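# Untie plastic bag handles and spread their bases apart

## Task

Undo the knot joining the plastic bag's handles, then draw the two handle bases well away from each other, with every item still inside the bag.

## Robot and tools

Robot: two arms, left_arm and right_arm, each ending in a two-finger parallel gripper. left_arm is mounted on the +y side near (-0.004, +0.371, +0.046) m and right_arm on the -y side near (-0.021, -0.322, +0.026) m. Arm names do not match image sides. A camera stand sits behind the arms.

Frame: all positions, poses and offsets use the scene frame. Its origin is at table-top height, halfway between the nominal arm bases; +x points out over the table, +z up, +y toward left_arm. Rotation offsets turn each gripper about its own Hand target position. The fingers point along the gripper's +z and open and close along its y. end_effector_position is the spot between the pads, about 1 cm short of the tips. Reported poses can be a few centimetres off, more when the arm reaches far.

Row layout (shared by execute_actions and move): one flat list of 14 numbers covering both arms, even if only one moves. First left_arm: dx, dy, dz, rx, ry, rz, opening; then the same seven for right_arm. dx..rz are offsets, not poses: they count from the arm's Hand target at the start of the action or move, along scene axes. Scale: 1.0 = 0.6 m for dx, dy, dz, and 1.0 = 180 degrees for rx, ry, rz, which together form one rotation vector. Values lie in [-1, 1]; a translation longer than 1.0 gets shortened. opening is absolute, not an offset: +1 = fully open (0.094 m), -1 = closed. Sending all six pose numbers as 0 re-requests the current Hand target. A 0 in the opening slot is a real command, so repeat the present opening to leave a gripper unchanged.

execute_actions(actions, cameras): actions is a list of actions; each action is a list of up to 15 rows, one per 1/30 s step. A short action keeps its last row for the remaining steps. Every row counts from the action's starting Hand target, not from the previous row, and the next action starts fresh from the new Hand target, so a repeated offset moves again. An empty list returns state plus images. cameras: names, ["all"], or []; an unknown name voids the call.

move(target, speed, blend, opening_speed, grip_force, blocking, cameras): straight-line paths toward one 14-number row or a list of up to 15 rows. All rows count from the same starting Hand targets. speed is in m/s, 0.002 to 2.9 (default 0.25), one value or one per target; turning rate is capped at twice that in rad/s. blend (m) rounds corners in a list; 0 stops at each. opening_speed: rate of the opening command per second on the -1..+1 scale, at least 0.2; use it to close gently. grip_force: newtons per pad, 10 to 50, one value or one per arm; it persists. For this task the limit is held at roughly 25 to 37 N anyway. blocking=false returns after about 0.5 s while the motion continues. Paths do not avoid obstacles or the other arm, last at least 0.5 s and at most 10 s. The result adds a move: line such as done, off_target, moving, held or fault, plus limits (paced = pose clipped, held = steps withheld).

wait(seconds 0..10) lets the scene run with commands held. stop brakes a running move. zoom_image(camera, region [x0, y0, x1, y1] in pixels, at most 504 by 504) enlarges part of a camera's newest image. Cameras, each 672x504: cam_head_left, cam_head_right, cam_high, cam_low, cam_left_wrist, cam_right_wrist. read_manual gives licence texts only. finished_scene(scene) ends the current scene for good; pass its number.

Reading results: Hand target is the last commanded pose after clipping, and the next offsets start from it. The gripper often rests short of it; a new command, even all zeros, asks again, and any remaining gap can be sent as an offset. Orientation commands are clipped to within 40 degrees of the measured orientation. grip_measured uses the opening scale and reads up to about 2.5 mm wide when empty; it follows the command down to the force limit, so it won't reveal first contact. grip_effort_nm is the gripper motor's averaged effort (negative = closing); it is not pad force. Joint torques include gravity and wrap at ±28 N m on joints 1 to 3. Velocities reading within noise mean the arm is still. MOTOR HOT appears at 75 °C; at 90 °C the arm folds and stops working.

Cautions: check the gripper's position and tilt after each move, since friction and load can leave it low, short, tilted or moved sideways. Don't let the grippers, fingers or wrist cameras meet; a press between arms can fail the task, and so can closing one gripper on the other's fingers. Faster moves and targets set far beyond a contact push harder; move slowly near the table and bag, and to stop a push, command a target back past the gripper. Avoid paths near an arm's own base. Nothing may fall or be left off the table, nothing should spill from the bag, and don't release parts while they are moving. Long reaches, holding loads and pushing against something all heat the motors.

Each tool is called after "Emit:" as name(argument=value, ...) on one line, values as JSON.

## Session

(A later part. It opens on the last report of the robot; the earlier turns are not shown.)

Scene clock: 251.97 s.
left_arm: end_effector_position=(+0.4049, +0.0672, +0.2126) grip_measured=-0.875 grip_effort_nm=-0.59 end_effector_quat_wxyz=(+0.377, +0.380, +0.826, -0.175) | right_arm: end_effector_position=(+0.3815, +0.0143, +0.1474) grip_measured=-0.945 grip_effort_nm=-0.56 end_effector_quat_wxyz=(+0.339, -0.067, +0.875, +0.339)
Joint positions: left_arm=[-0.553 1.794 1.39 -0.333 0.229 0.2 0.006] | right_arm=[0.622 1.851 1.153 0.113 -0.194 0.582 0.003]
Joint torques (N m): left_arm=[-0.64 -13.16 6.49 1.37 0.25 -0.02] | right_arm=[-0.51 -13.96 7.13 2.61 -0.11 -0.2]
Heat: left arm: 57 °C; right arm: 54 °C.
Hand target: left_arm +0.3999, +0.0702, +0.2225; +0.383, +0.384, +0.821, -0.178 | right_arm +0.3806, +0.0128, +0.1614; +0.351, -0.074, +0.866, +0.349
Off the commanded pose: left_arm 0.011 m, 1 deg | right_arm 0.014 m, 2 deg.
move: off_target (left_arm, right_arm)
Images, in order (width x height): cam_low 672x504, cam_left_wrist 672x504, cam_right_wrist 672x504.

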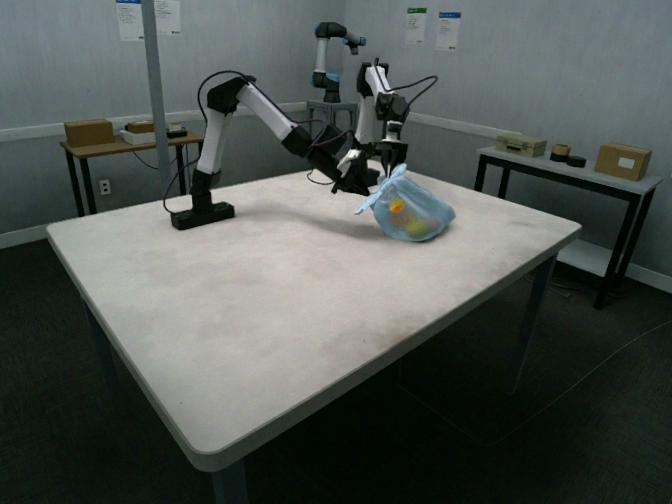

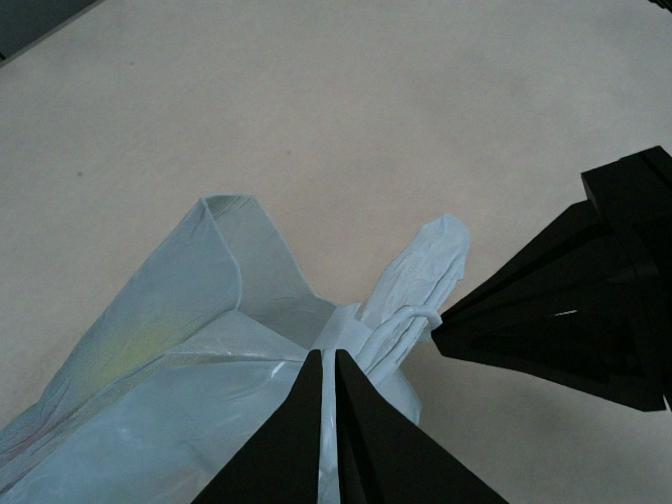

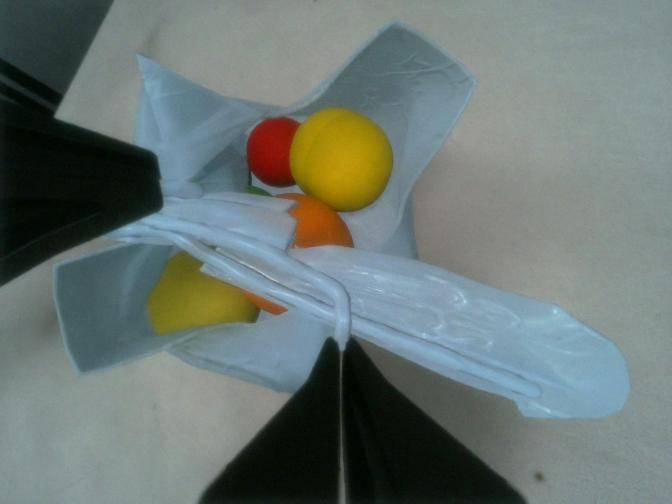

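Emit:
move(target=[0,0.05,0.01,0,0,0,-1,-0.02,-0.06,0.0,0,0,0,-1], cameras=["cam_right_wrist","cam_low","cam_left_wrist","cam_head_right"], speed=0.06)

Emit:
zoom_image(camera="cam_right_wrist", region=[120, 150, 440, 390])

Scene clock: 255.37 s.
left_arm: end_effector_position=(+0.4049, +0.0967, +0.2196) grip_measured=-0.875 grip_effort_nm=-0.59 end_effector_quat_wxyz=(+0.377, +0.381, +0.825, -0.176) | right_arm: end_effector_position=(+0.3683, -0.0202, +0.1478) grip_measured=-0.945 grip_effort_nm=-0.56 end_effector_quat_wxyz=(+0.336, -0.067, +0.875, +0.341)
Joint positions: left_arm=[-0.484 1.736 1.35 -0.362 0.283 0.249 0.006] | right_arm=[0.562 1.746 1.026 0.127 -0.252 0.551 0.003]
Joint torques (N m): left_arm=[-0.47 -12.52 6.52 1.39 0.21 0.03] | right_arm=[-0.8 -12.92 6.98 2.59 -0.08 -0.23]
Heat: left arm: 56 °C; right arm: 53 °C.
Hand target: left_arm +0.3998, +0.1001, +0.2285; +0.383, +0.384, +0.821, -0.178 | right_arm +0.3685, -0.0233, +0.1611; +0.351, -0.074, +0.866, +0.348
Off the commanded pose: left_arm 0.011 m, 1 deg | right_arm 0.014 m, 2 deg.
move: off_target (left_arm, right_arm)
Images, in order (width x height): cam_head_right 672x504, cam_low 672x504, cam_left_wrist 672x504, cam_right_wrist 672x504.

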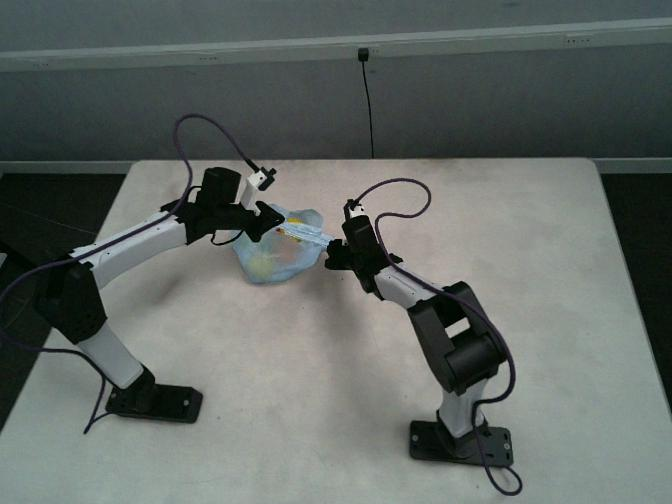

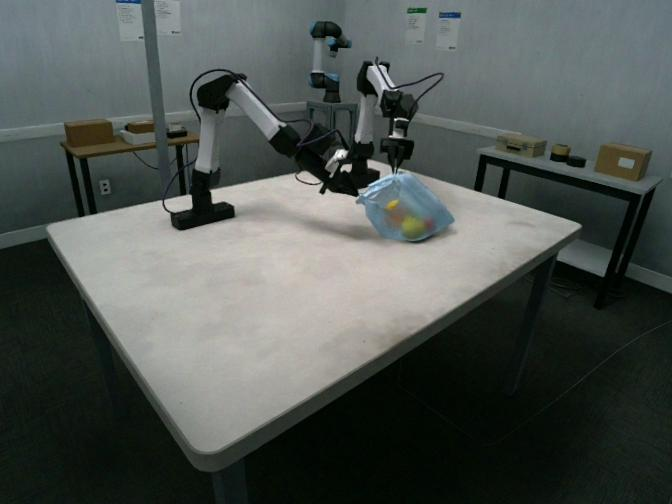

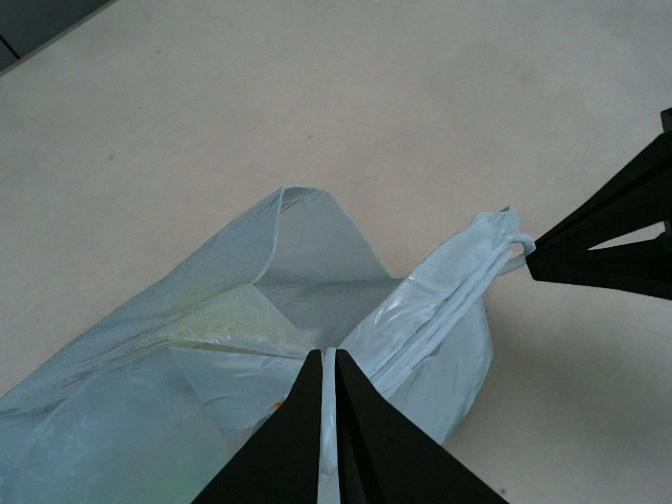

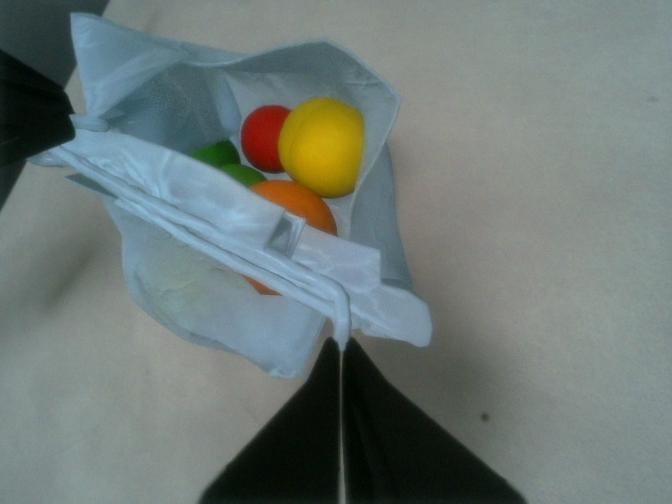

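Scaled by 1.575 from the camera's 672x504 image, which has a finer 960x720 frame.

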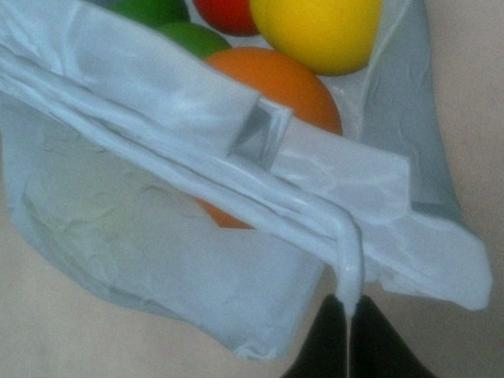

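Emit:
move(target=[0,0.07,0.0,0,0,0,-1,-0.02,-0.07,0.0,0,0,0,-1], cameras=["cam_right_wrist","cam_low","cam_left_wrist","cam_head_right"], speed=0.06)

Emit:
zoom_image(camera="cam_right_wrist", region=[120, 100, 440, 390])

Scene clock: 259.63 s.
left_arm: end_effector_position=(+0.4050, +0.1393, +0.2199) grip_measured=-0.875 grip_effort_nm=-0.59 end_effector_quat_wxyz=(+0.377, +0.381, +0.826, -0.177) | right_arm: end_effector_position=(+0.3579, -0.0617, +0.1525) grip_measured=-0.945 grip_effort_nm=-0.56 end_effector_quat_wxyz=(+0.340, -0.068, +0.872, +0.345)
Joint positions: left_arm=[-0.375 1.673 1.286 -0.387 0.364 0.328 0.006] | right_arm=[0.469 1.629 0.905 0.129 -0.331 0.499 0.003]
Joint torques (N m): left_arm=[-0.5 -11.79 6.52 1.34 0.27 0.02] | right_arm=[-0.84 -11.36 7.01 2.46 -0.12 -0.22]
Heat: left arm: 54 °C; right arm: 52 °C.
Hand target: left_arm +0.3999, +0.1422, +0.2284; +0.383, +0.384, +0.821, -0.178 | right_arm +0.3565, -0.0652, +0.1613; +0.351, -0.074, +0.866, +0.349
Off the commanded pose: left_arm 0.010 m, 1 deg | right_arm 0.009 m, 2 deg.
move: done
Images, in order (width x height): cam_head_right 672x504, cam_low 672x504, cam_left_wrist 672x504, cam_right_wrist 672x504.

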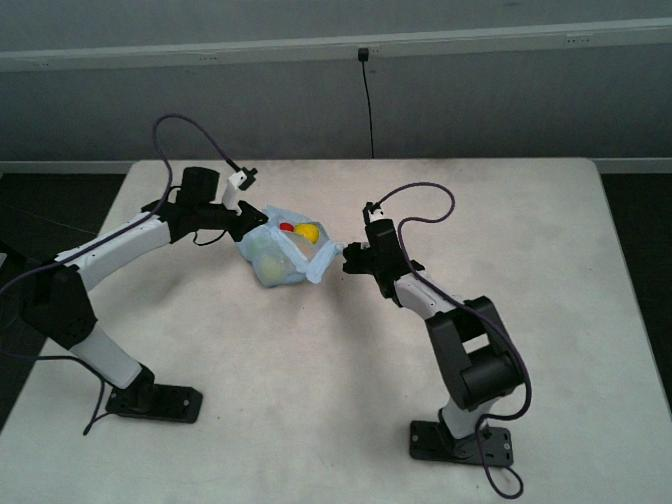

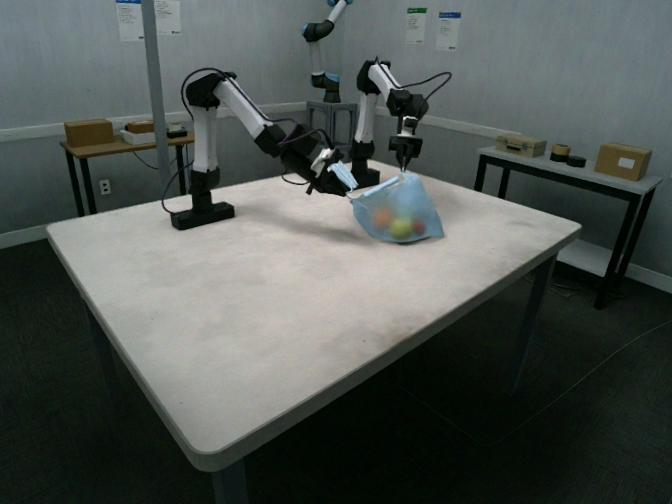

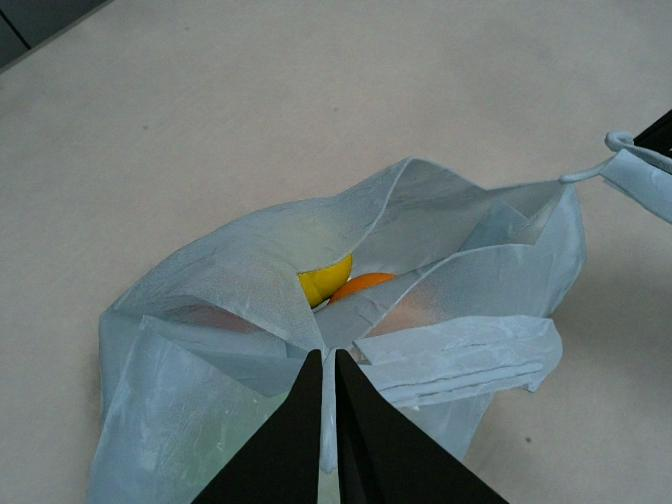

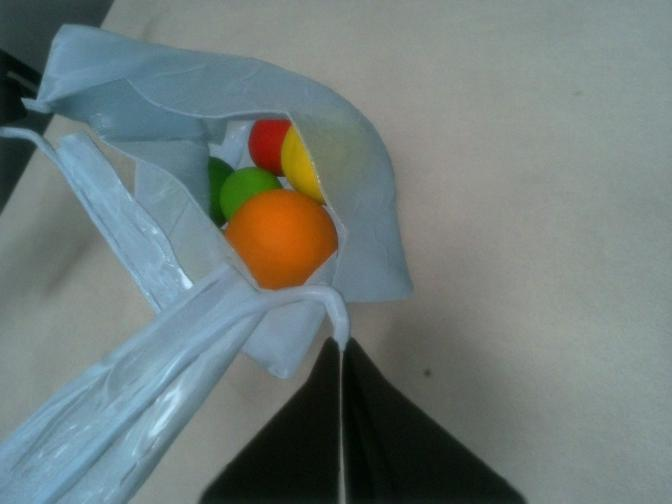

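Scaled by 1.575 from the camera's 672x504 image, which has a finer 960x720 frame.

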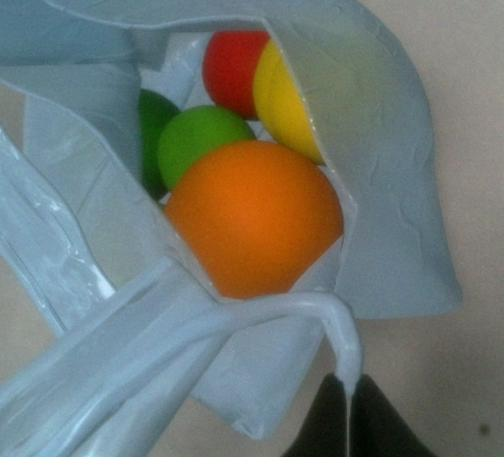

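Emit:
move(target=[0,0.05,-0.07,0,0,0,-1,-0.01,-0.05,-0.05,0,0,0,-1], cameras=["cam_right_wrist","cam_low","cam_left_wrist","cam_head_right"], speed=0.08)

Scene clock: 263.87 s.
left_arm: end_effector_position=(+0.3994, +0.1698, +0.1768) grip_measured=-0.875 grip_effort_nm=-0.59 end_effector_quat_wxyz=(+0.368, +0.382, +0.828, -0.181) | right_arm: end_effector_position=(+0.3500, -0.0915, +0.1225) grip_measured=-0.945 grip_effort_nm=-0.56 end_effector_quat_wxyz=(+0.337, -0.069, +0.873, +0.347)
Joint positions: left_arm=[-0.294 1.667 1.118 -0.268 0.428 0.392 0.006] | right_arm=[0.39 1.626 0.771 0.237 -0.401 0.451 0.003]
Joint torques (N m): left_arm=[-0.25 -10.95 6.39 1.5 0.27 0.01] | right_arm=[-1.01 -10.63 6.63 2.51 -0.13 -0.21]
Heat: left arm: 53 °C; right arm: 51 °C.
Hand target: left_arm +0.3998, +0.1721, +0.1864; +0.383, +0.384, +0.821, -0.178 | right_arm +0.3507, -0.0953, +0.1313; +0.352, -0.074, +0.866, +0.349
Off the commanded pose: left_arm 0.010 m, 2 deg | right_arm 0.010 m, 2 deg.
move: done
Images, in order (width x height): cam_head_right 672x504, cam_low 672x504, cam_left_wrist 672x504, cam_right_wrist 672x504.

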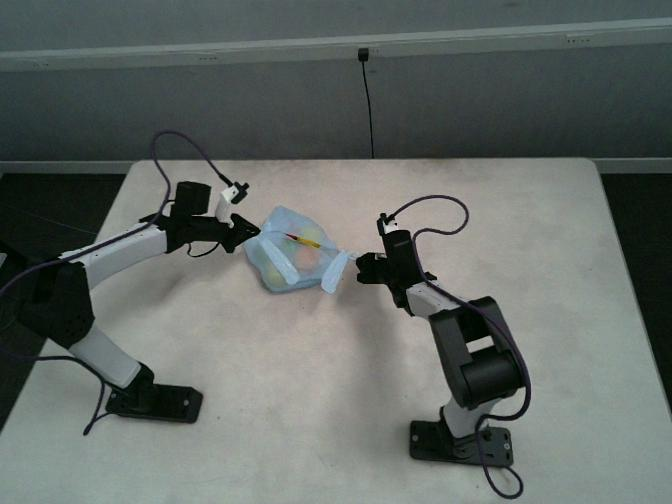

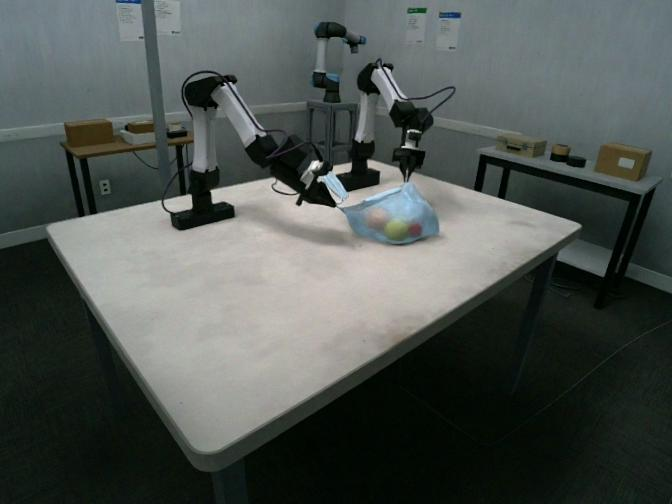

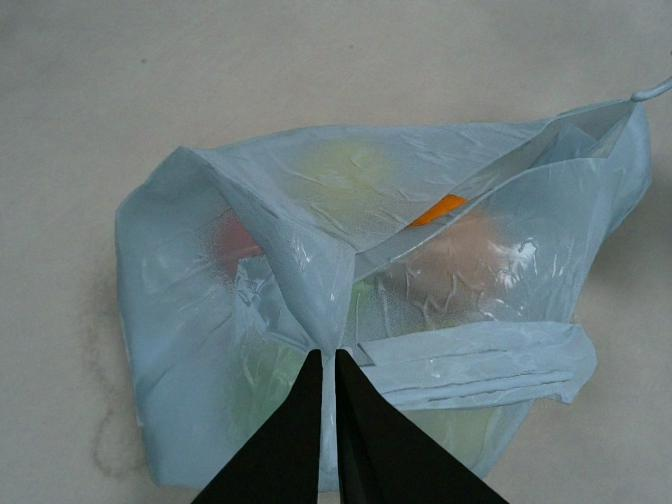

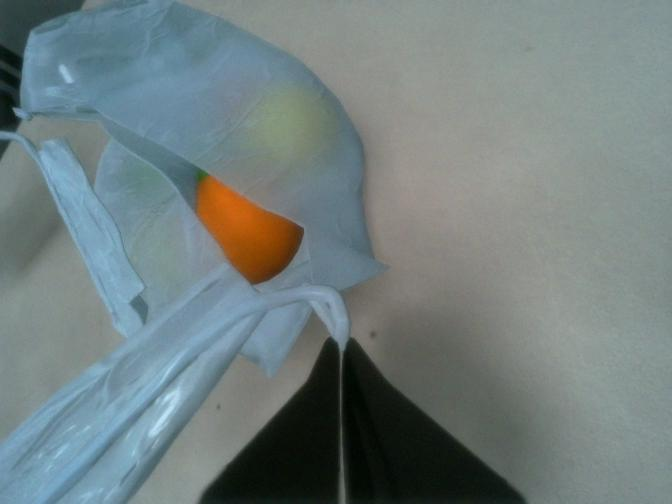

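Emit:
move(target=[[0,0.01,-0.07,0,0,0,-1,0,-0.01,-0.045,0,0,0,-1],[0,0.01,-0.07,0,0,0,-0.5,0,-0.01,-0.045,0,0,0,-0.6]], cameras=["cam_right_wrist","cam_low","cam_left_wrist","cam_head_right"], speed=0.08, opening_speed=0.4)

Scene clock: 268.53 s.
left_arm: end_effector_position=(+0.3989, +0.1752, +0.1501) grip_measured=-0.502 grip_effort_nm=0.12 end_effector_quat_wxyz=(+0.385, +0.384, +0.820, -0.179) | right_arm: end_effector_position=(+0.3515, -0.0985, +0.1111) grip_measured=-0.602 grip_effort_nm=0.10 end_effector_quat_wxyz=(+0.353, -0.071, +0.864, +0.352)
Joint positions: left_arm=[-0.278 1.685 1.001 -0.102 0.441 0.406 0.023] | right_arm=[0.367 1.655 0.709 0.362 -0.418 0.439 0.019]
Joint torques (N m): left_arm=[-0.1 -7.6 6.2 1.5 0.27 0.02] | right_arm=[-0.61 -6.71 6.37 2.53 -0.1 -0.23]
Heat: left arm: 51 °C; right arm: 51 °C.
Hand target: left_arm +0.3999, +0.1781, +0.1445; +0.383, +0.384, +0.821, -0.178 | right_arm +0.3505, -0.1013, +0.1043; +0.351, -0.074, +0.866, +0.349
Off the commanded pose: left_arm 0.006 m, 0 deg | right_arm 0.007 m, 1 deg.
move: done
Images, in order (width x height): cam_head_right 672x504, cam_low 672x504, cam_left_wrist 672x504, cam_right_wrist 672x504.

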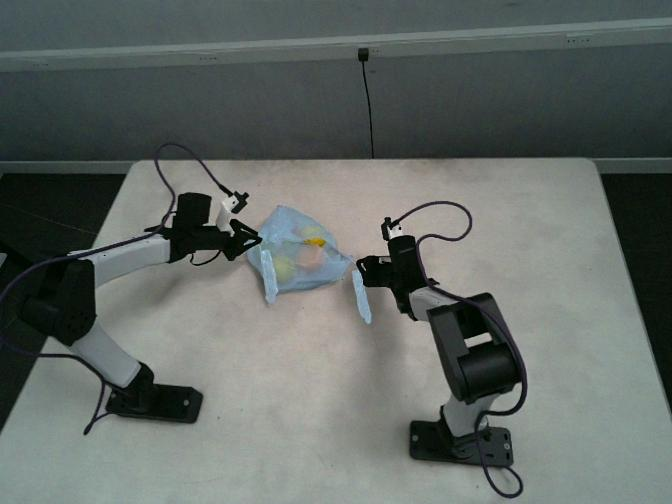

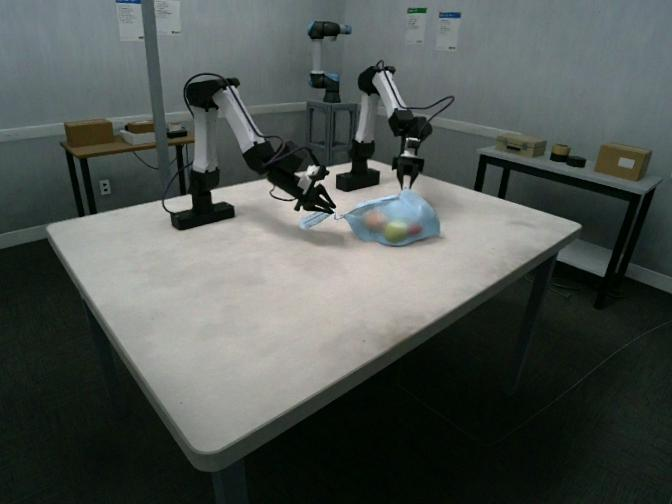

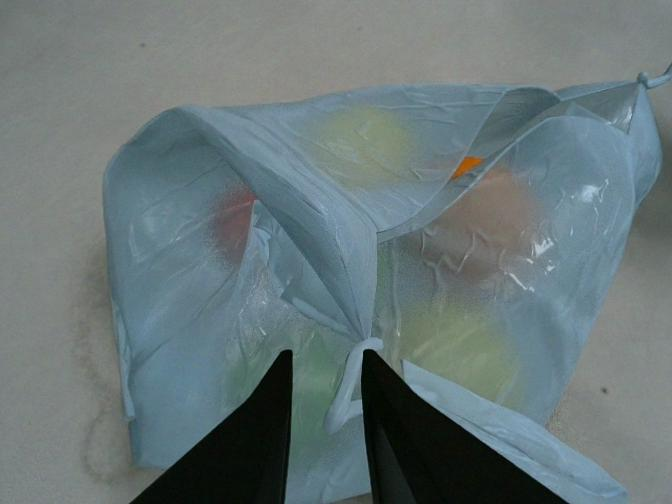

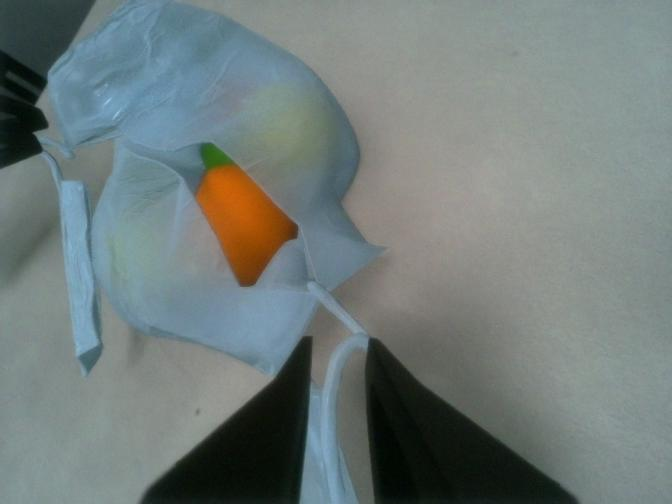

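Emit:
move(target=[-0.065,0.078,0.085,0,0,0,-0.3,-0.072,-0.087,0.071,0,0,0,-0.4], cameras=["cam_right_wrist","cam_low","cam_left_wrist","cam_head_right","cam_high"], speed=0.08, opening_speed=0.4)

Emit:
zoom_image(camera="cam_high", region=[280, 180, 440, 340])

Scene clock: 272.50 s.
left_arm: end_effector_position=(+0.3645, +0.2239, +0.1910) grip_measured=-0.302 grip_effort_nm=0.11 end_effector_quat_wxyz=(+0.379, +0.381, +0.824, -0.177) | right_arm: end_effector_position=(+0.3132, -0.1516, +0.1489) grip_measured=-0.402 grip_effort_nm=0.10 end_effector_quat_wxyz=(+0.356, -0.069, +0.864, +0.348)
Joint positions: left_arm=[-0.152 1.469 0.977 -0.352 0.518 0.505 0.033] | right_arm=[0.227 1.338 0.614 0.103 -0.524 0.35 0.028]
Joint torques (N m): left_arm=[-0.44 -8.49 6.69 1.21 0.37 0.05] | right_arm=[-0.55 -7.1 6.95 2.07 -0.23 -0.21]
Heat: left arm: 50 °C; right arm: 50 °C.
Hand target: left_arm +0.3609, +0.2250, +0.1955; +0.383, +0.384, +0.821, -0.178 | right_arm +0.3073, -0.1535, +0.1469; +0.351, -0.074, +0.866, +0.349
Off the commanded pose: left_arm 0.006 m, 1 deg | right_arm 0.006 m, 1 deg.
move: done
Images, in order (width x height): cam_head_right 672x504, cam_high 672x504, cam_low 672x504, cam_left_wrist 672x504, cam_right_wrist 672x504.

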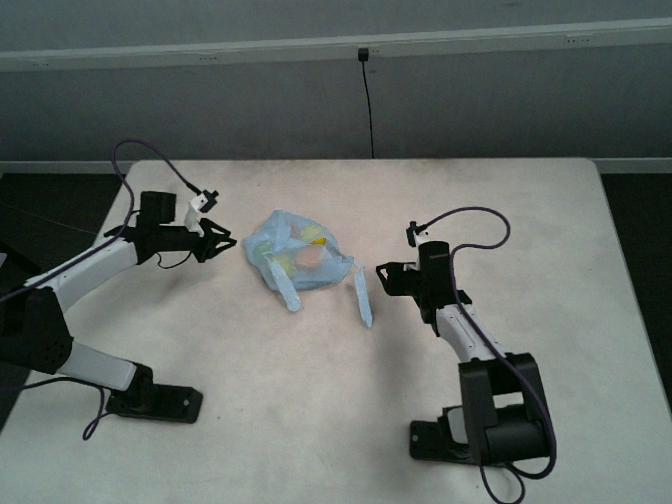

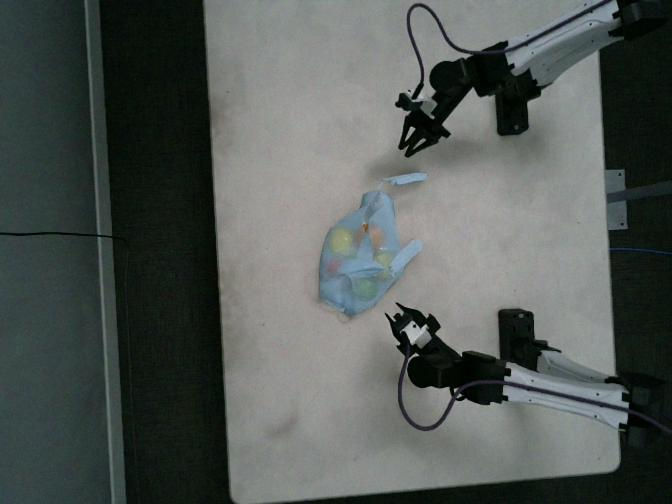

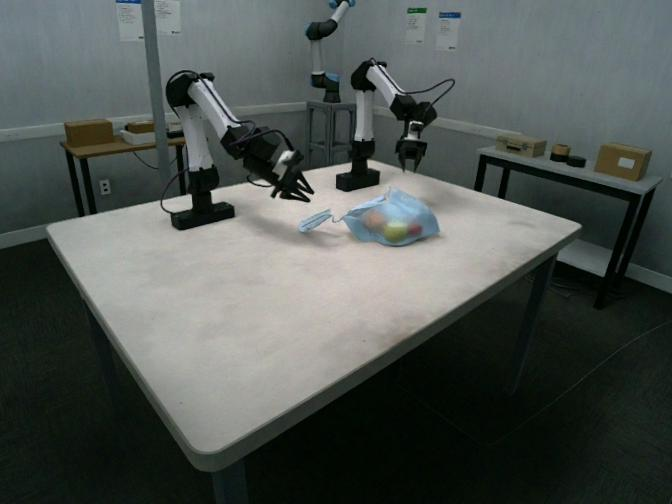

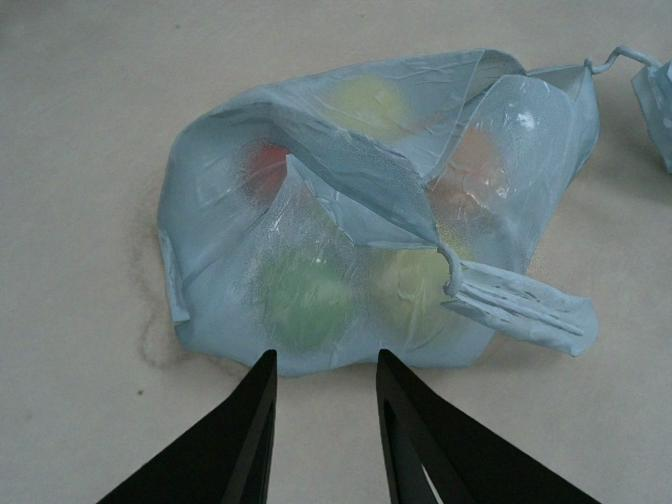

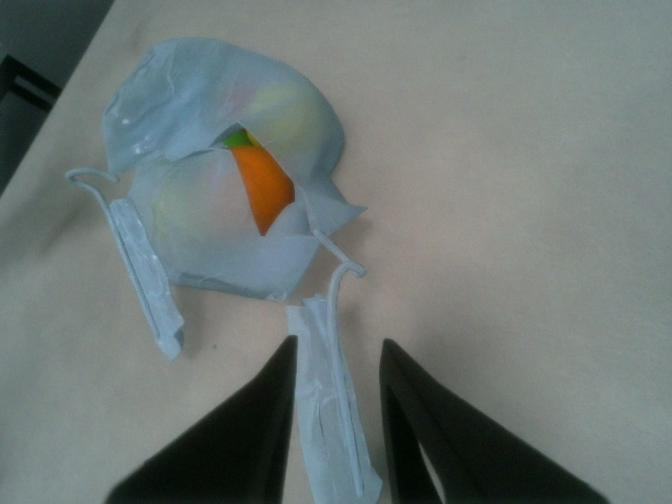

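Scaled by 3.150 from the camera's 672x504 image, which has a finer 960x720 frame.

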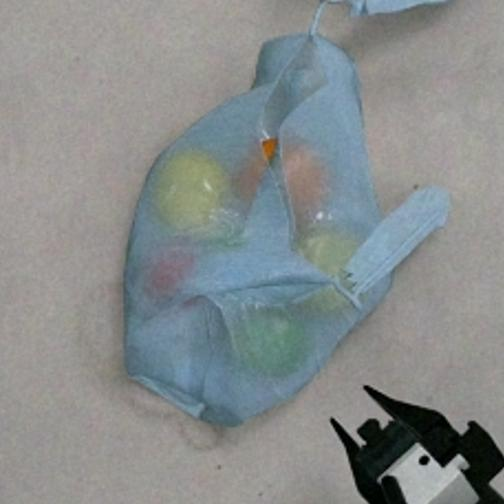

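Emit:
move(target=[[-0.0895,-0.057,0.005,0,0,0,-0.4,0,0,0,0,0,0,-0.4],[-0.016,-0.143,-0.095,0,0,0,-0.4,0,0,0,0,0,0,-0.4]], cameras=["cam_left_wrist","cam_low"], speed=0.15, blend=0.02)

Emit:
zoom_image(camera="cam_left_wrist", region=[240, 240, 440, 440])

Scene clock: 286.93 s.
left_arm: end_effector_position=(+0.3458, +0.1423, +0.1348) grip_measured=-0.398 grip_effort_nm=-0.12 end_effector_quat_wxyz=(+0.376, +0.386, +0.823, -0.180) | right_arm: end_effector_position=(+0.3131, -0.1516, +0.1487) grip_measured=-0.402 grip_effort_nm=0.10 end_effector_quat_wxyz=(+0.356, -0.069, +0.864, +0.348)
Joint positions: left_arm=[-0.435 1.577 0.822 -0.007 0.33 0.292 0.028] | right_arm=[0.227 1.338 0.614 0.102 -0.525 0.35 0.028]
Joint torques (N m): left_arm=[-1.37 -6.43 7.9 1.55 0.13 -0.11] | right_arm=[-0.59 -7.08 6.99 2.08 -0.23 -0.22]
Heat: left arm: 47 °C; right arm: 49 °C.
Hand target: left_arm +0.3513, +0.1391, +0.1385; +0.383, +0.384, +0.821, -0.178 | right_arm +0.3073, -0.1534, +0.1469; +0.351, -0.074, +0.866, +0.349
Off the commanded pose: left_arm 0.007 m, 1 deg | right_arm 0.006 m, 1 deg.
move: done
Images, in order (width x height): cam_low 672x504, cam_left_wrist 672x504.

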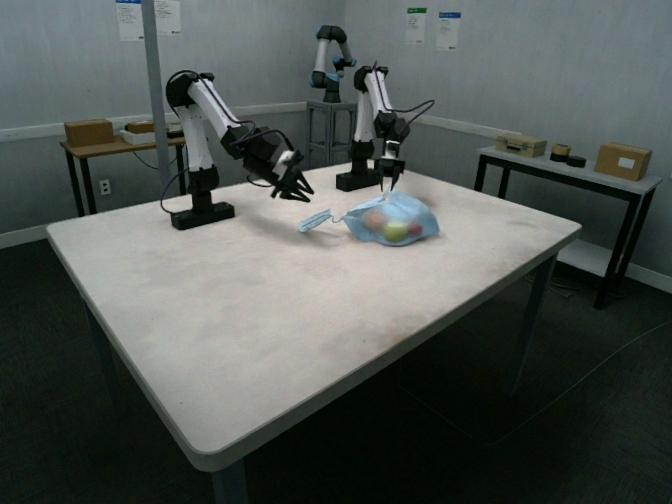

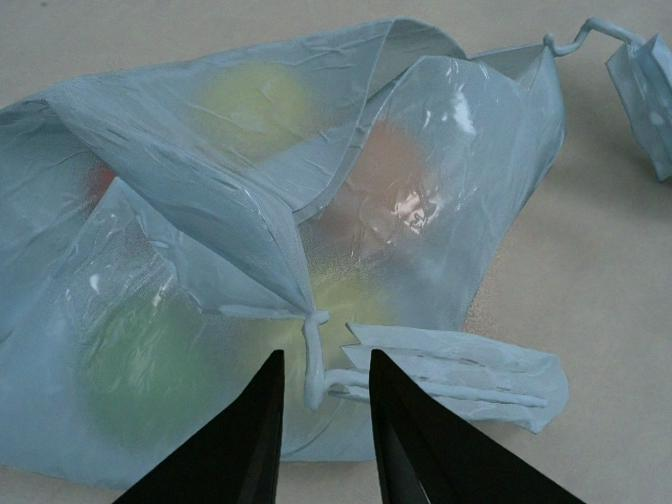

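Scaled by 2.520 from the camera's 672x504 image, which has a finer 960x720 frame.

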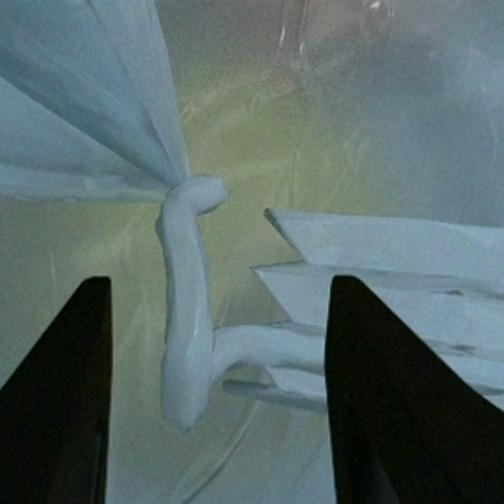

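Emit:
move(target=[[0.013,-0.004,-0.005,0,0,0,-0.4,0,0,0,0,0,0,-0.4],[0.013,-0.004,-0.005,0,0,0,-1,0,0,0,0,0,0,-0.4],[0.025,0.085,0.0,0,0,0,-1,0,0,0,0,0,0,-0.4],[0.035,0.15,-0.085,0,0,0,-1,0,0,0,0,0,0,-0.4]], cameras=["cam_left_wrist","cam_low","cam_high"], speed=0.1, blend=[0,0,0.02,0])

Emit:
zoom_image(camera="cam_high", region=[280, 160, 440, 340])

Scene clock: 294.70 s.
left_arm: end_effector_position=(+0.3735, +0.2278, +0.0923) grip_measured=-0.884 grip_effort_nm=-0.59 end_effector_quat_wxyz=(+0.385, +0.383, +0.821, -0.177) | right_arm: end_effector_position=(+0.3131, -0.1516, +0.1487) grip_measured=-0.402 grip_effort_nm=0.10 end_effector_quat_wxyz=(+0.356, -0.069, +0.864, +0.348)
Joint positions: left_arm=[-0.133 1.691 0.749 0.102 0.535 0.523 0.005] | right_arm=[0.227 1.338 0.614 0.102 -0.525 0.35 0.028]
Joint torques (N m): left_arm=[-0.31 -6.68 5.33 1.39 0.36 0.04] | right_arm=[-0.64 -7.06 7.08 2.08 -0.24 -0.22]
Heat: left arm: 45 °C; right arm: 49 °C.
Hand target: left_arm +0.3722, +0.2290, +0.0876; +0.383, +0.384, +0.821, -0.178 | right_arm +0.3073, -0.1534, +0.1469; +0.351, -0.074, +0.866, +0.349
Off the commanded pose: left_arm 0.005 m, 0 deg | right_arm 0.006 m, 1 deg.
move: done
Images, in order (width x height): cam_high 672x504, cam_low 672x504, cam_left_wrist 672x504.

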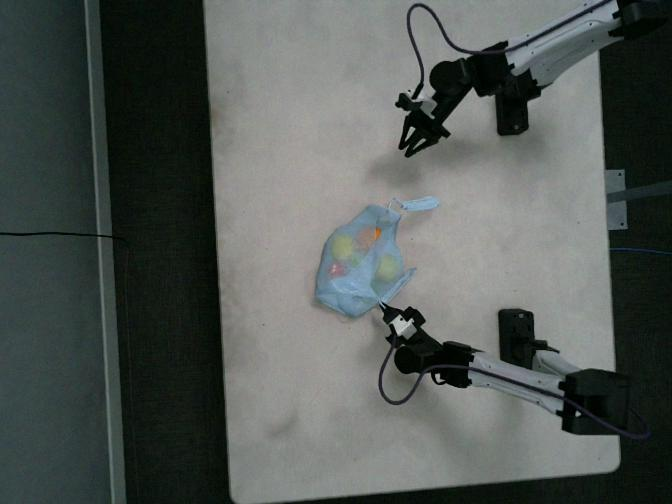

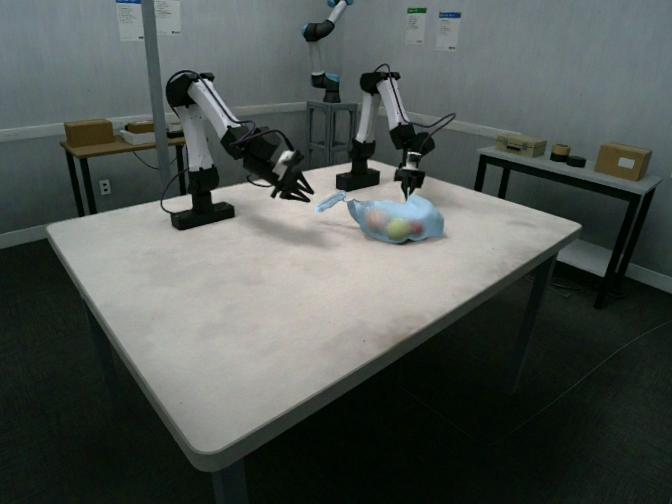

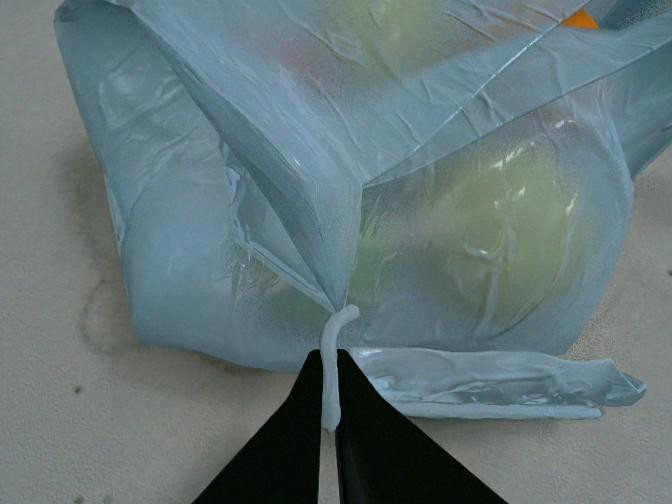

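Scaled by 2.800 from the camera's 672x504 image, which has a finer 960x720 frame.

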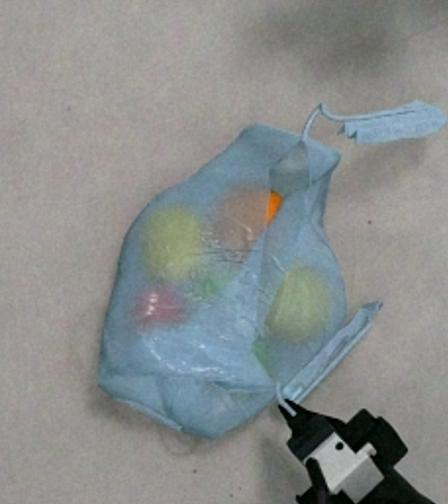

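Emit:
move(target=[[0.005,0.015,-0.04,0,0,0,-1,0,0,0,0,0,0,-0.4],[0.005,0.015,-0.04,0,0,0,-0.4,0,0,0,0,0,0,-0.4],[-0.065,0.1,0.055,0,0,0,-0.3,0,0,0,0,0,0,-0.4]], cameras=["cam_left_wrist","cam_low","cam_high"], speed=0.1, opening_speed=0.5)

Emit:
zoom_image(camera="cam_high", region=[280, 160, 440, 340])

Scene clock: 301.97 s.
left_arm: end_effector_position=(+0.3333, +0.2885, +0.1142) grip_measured=-0.302 grip_effort_nm=0.11 end_effector_quat_wxyz=(+0.376, +0.381, +0.825, -0.179) | right_arm: end_effector_position=(+0.3131, -0.1516, +0.1487) grip_measured=-0.402 grip_effort_nm=0.10 end_effector_quat_wxyz=(+0.356, -0.069, +0.864, +0.348)
Joint positions: left_arm=[0.083 1.489 0.69 -0.18 0.665 0.731 0.033] | right_arm=[0.227 1.338 0.614 0.102 -0.525 0.35 0.028]
Joint torques (N m): left_arm=[-0.38 -7.54 6.45 1.01 0.48 0.03] | right_arm=[-0.61 -7.08 7.02 2.07 -0.24 -0.24]
Heat: left arm: 43 °C; right arm: 49 °C.
Hand target: left_arm +0.3332, +0.2890, +0.1206; +0.383, +0.384, +0.821, -0.178 | right_arm +0.3073, -0.1534, +0.1469; +0.351, -0.074, +0.866, +0.349
Off the commanded pose: left_arm 0.006 m, 1 deg | right_arm 0.006 m, 1 deg.
move: done
Images, in order (width x height): cam_high 672x504, cam_low 672x504, cam_left_wrist 672x504.

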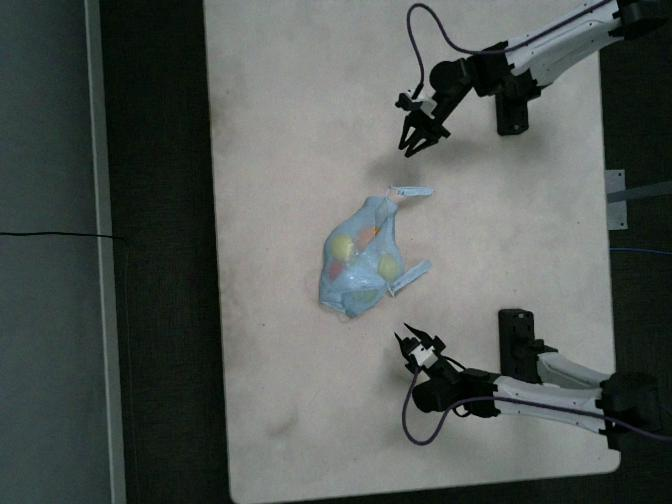

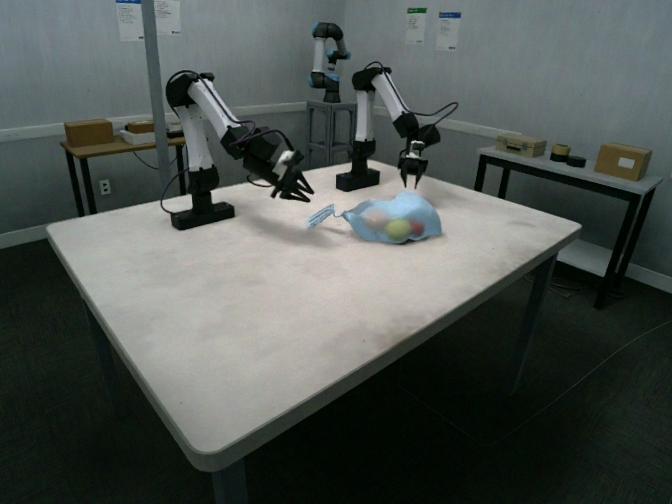

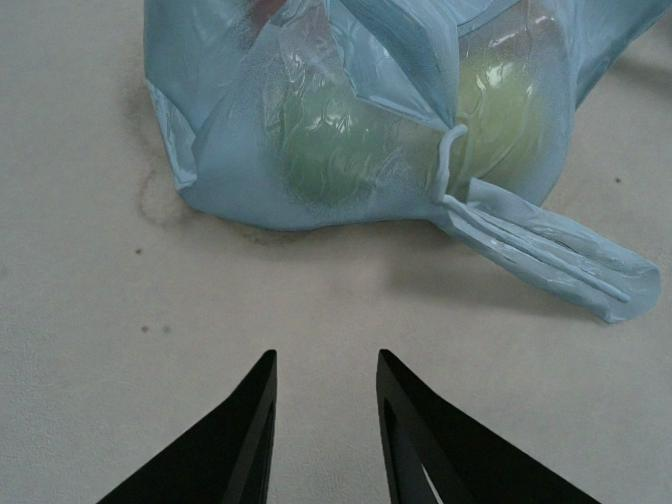

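Scaled by 2.800 from the camera's 672x504 image, which has a finer 960x720 frame.

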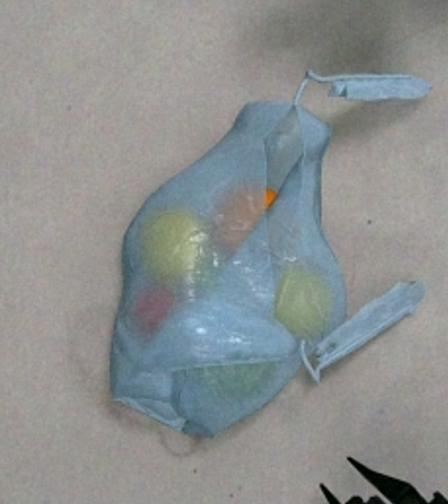

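Emit:
finished_scene(scene=1)

The scene is finished: the task was done.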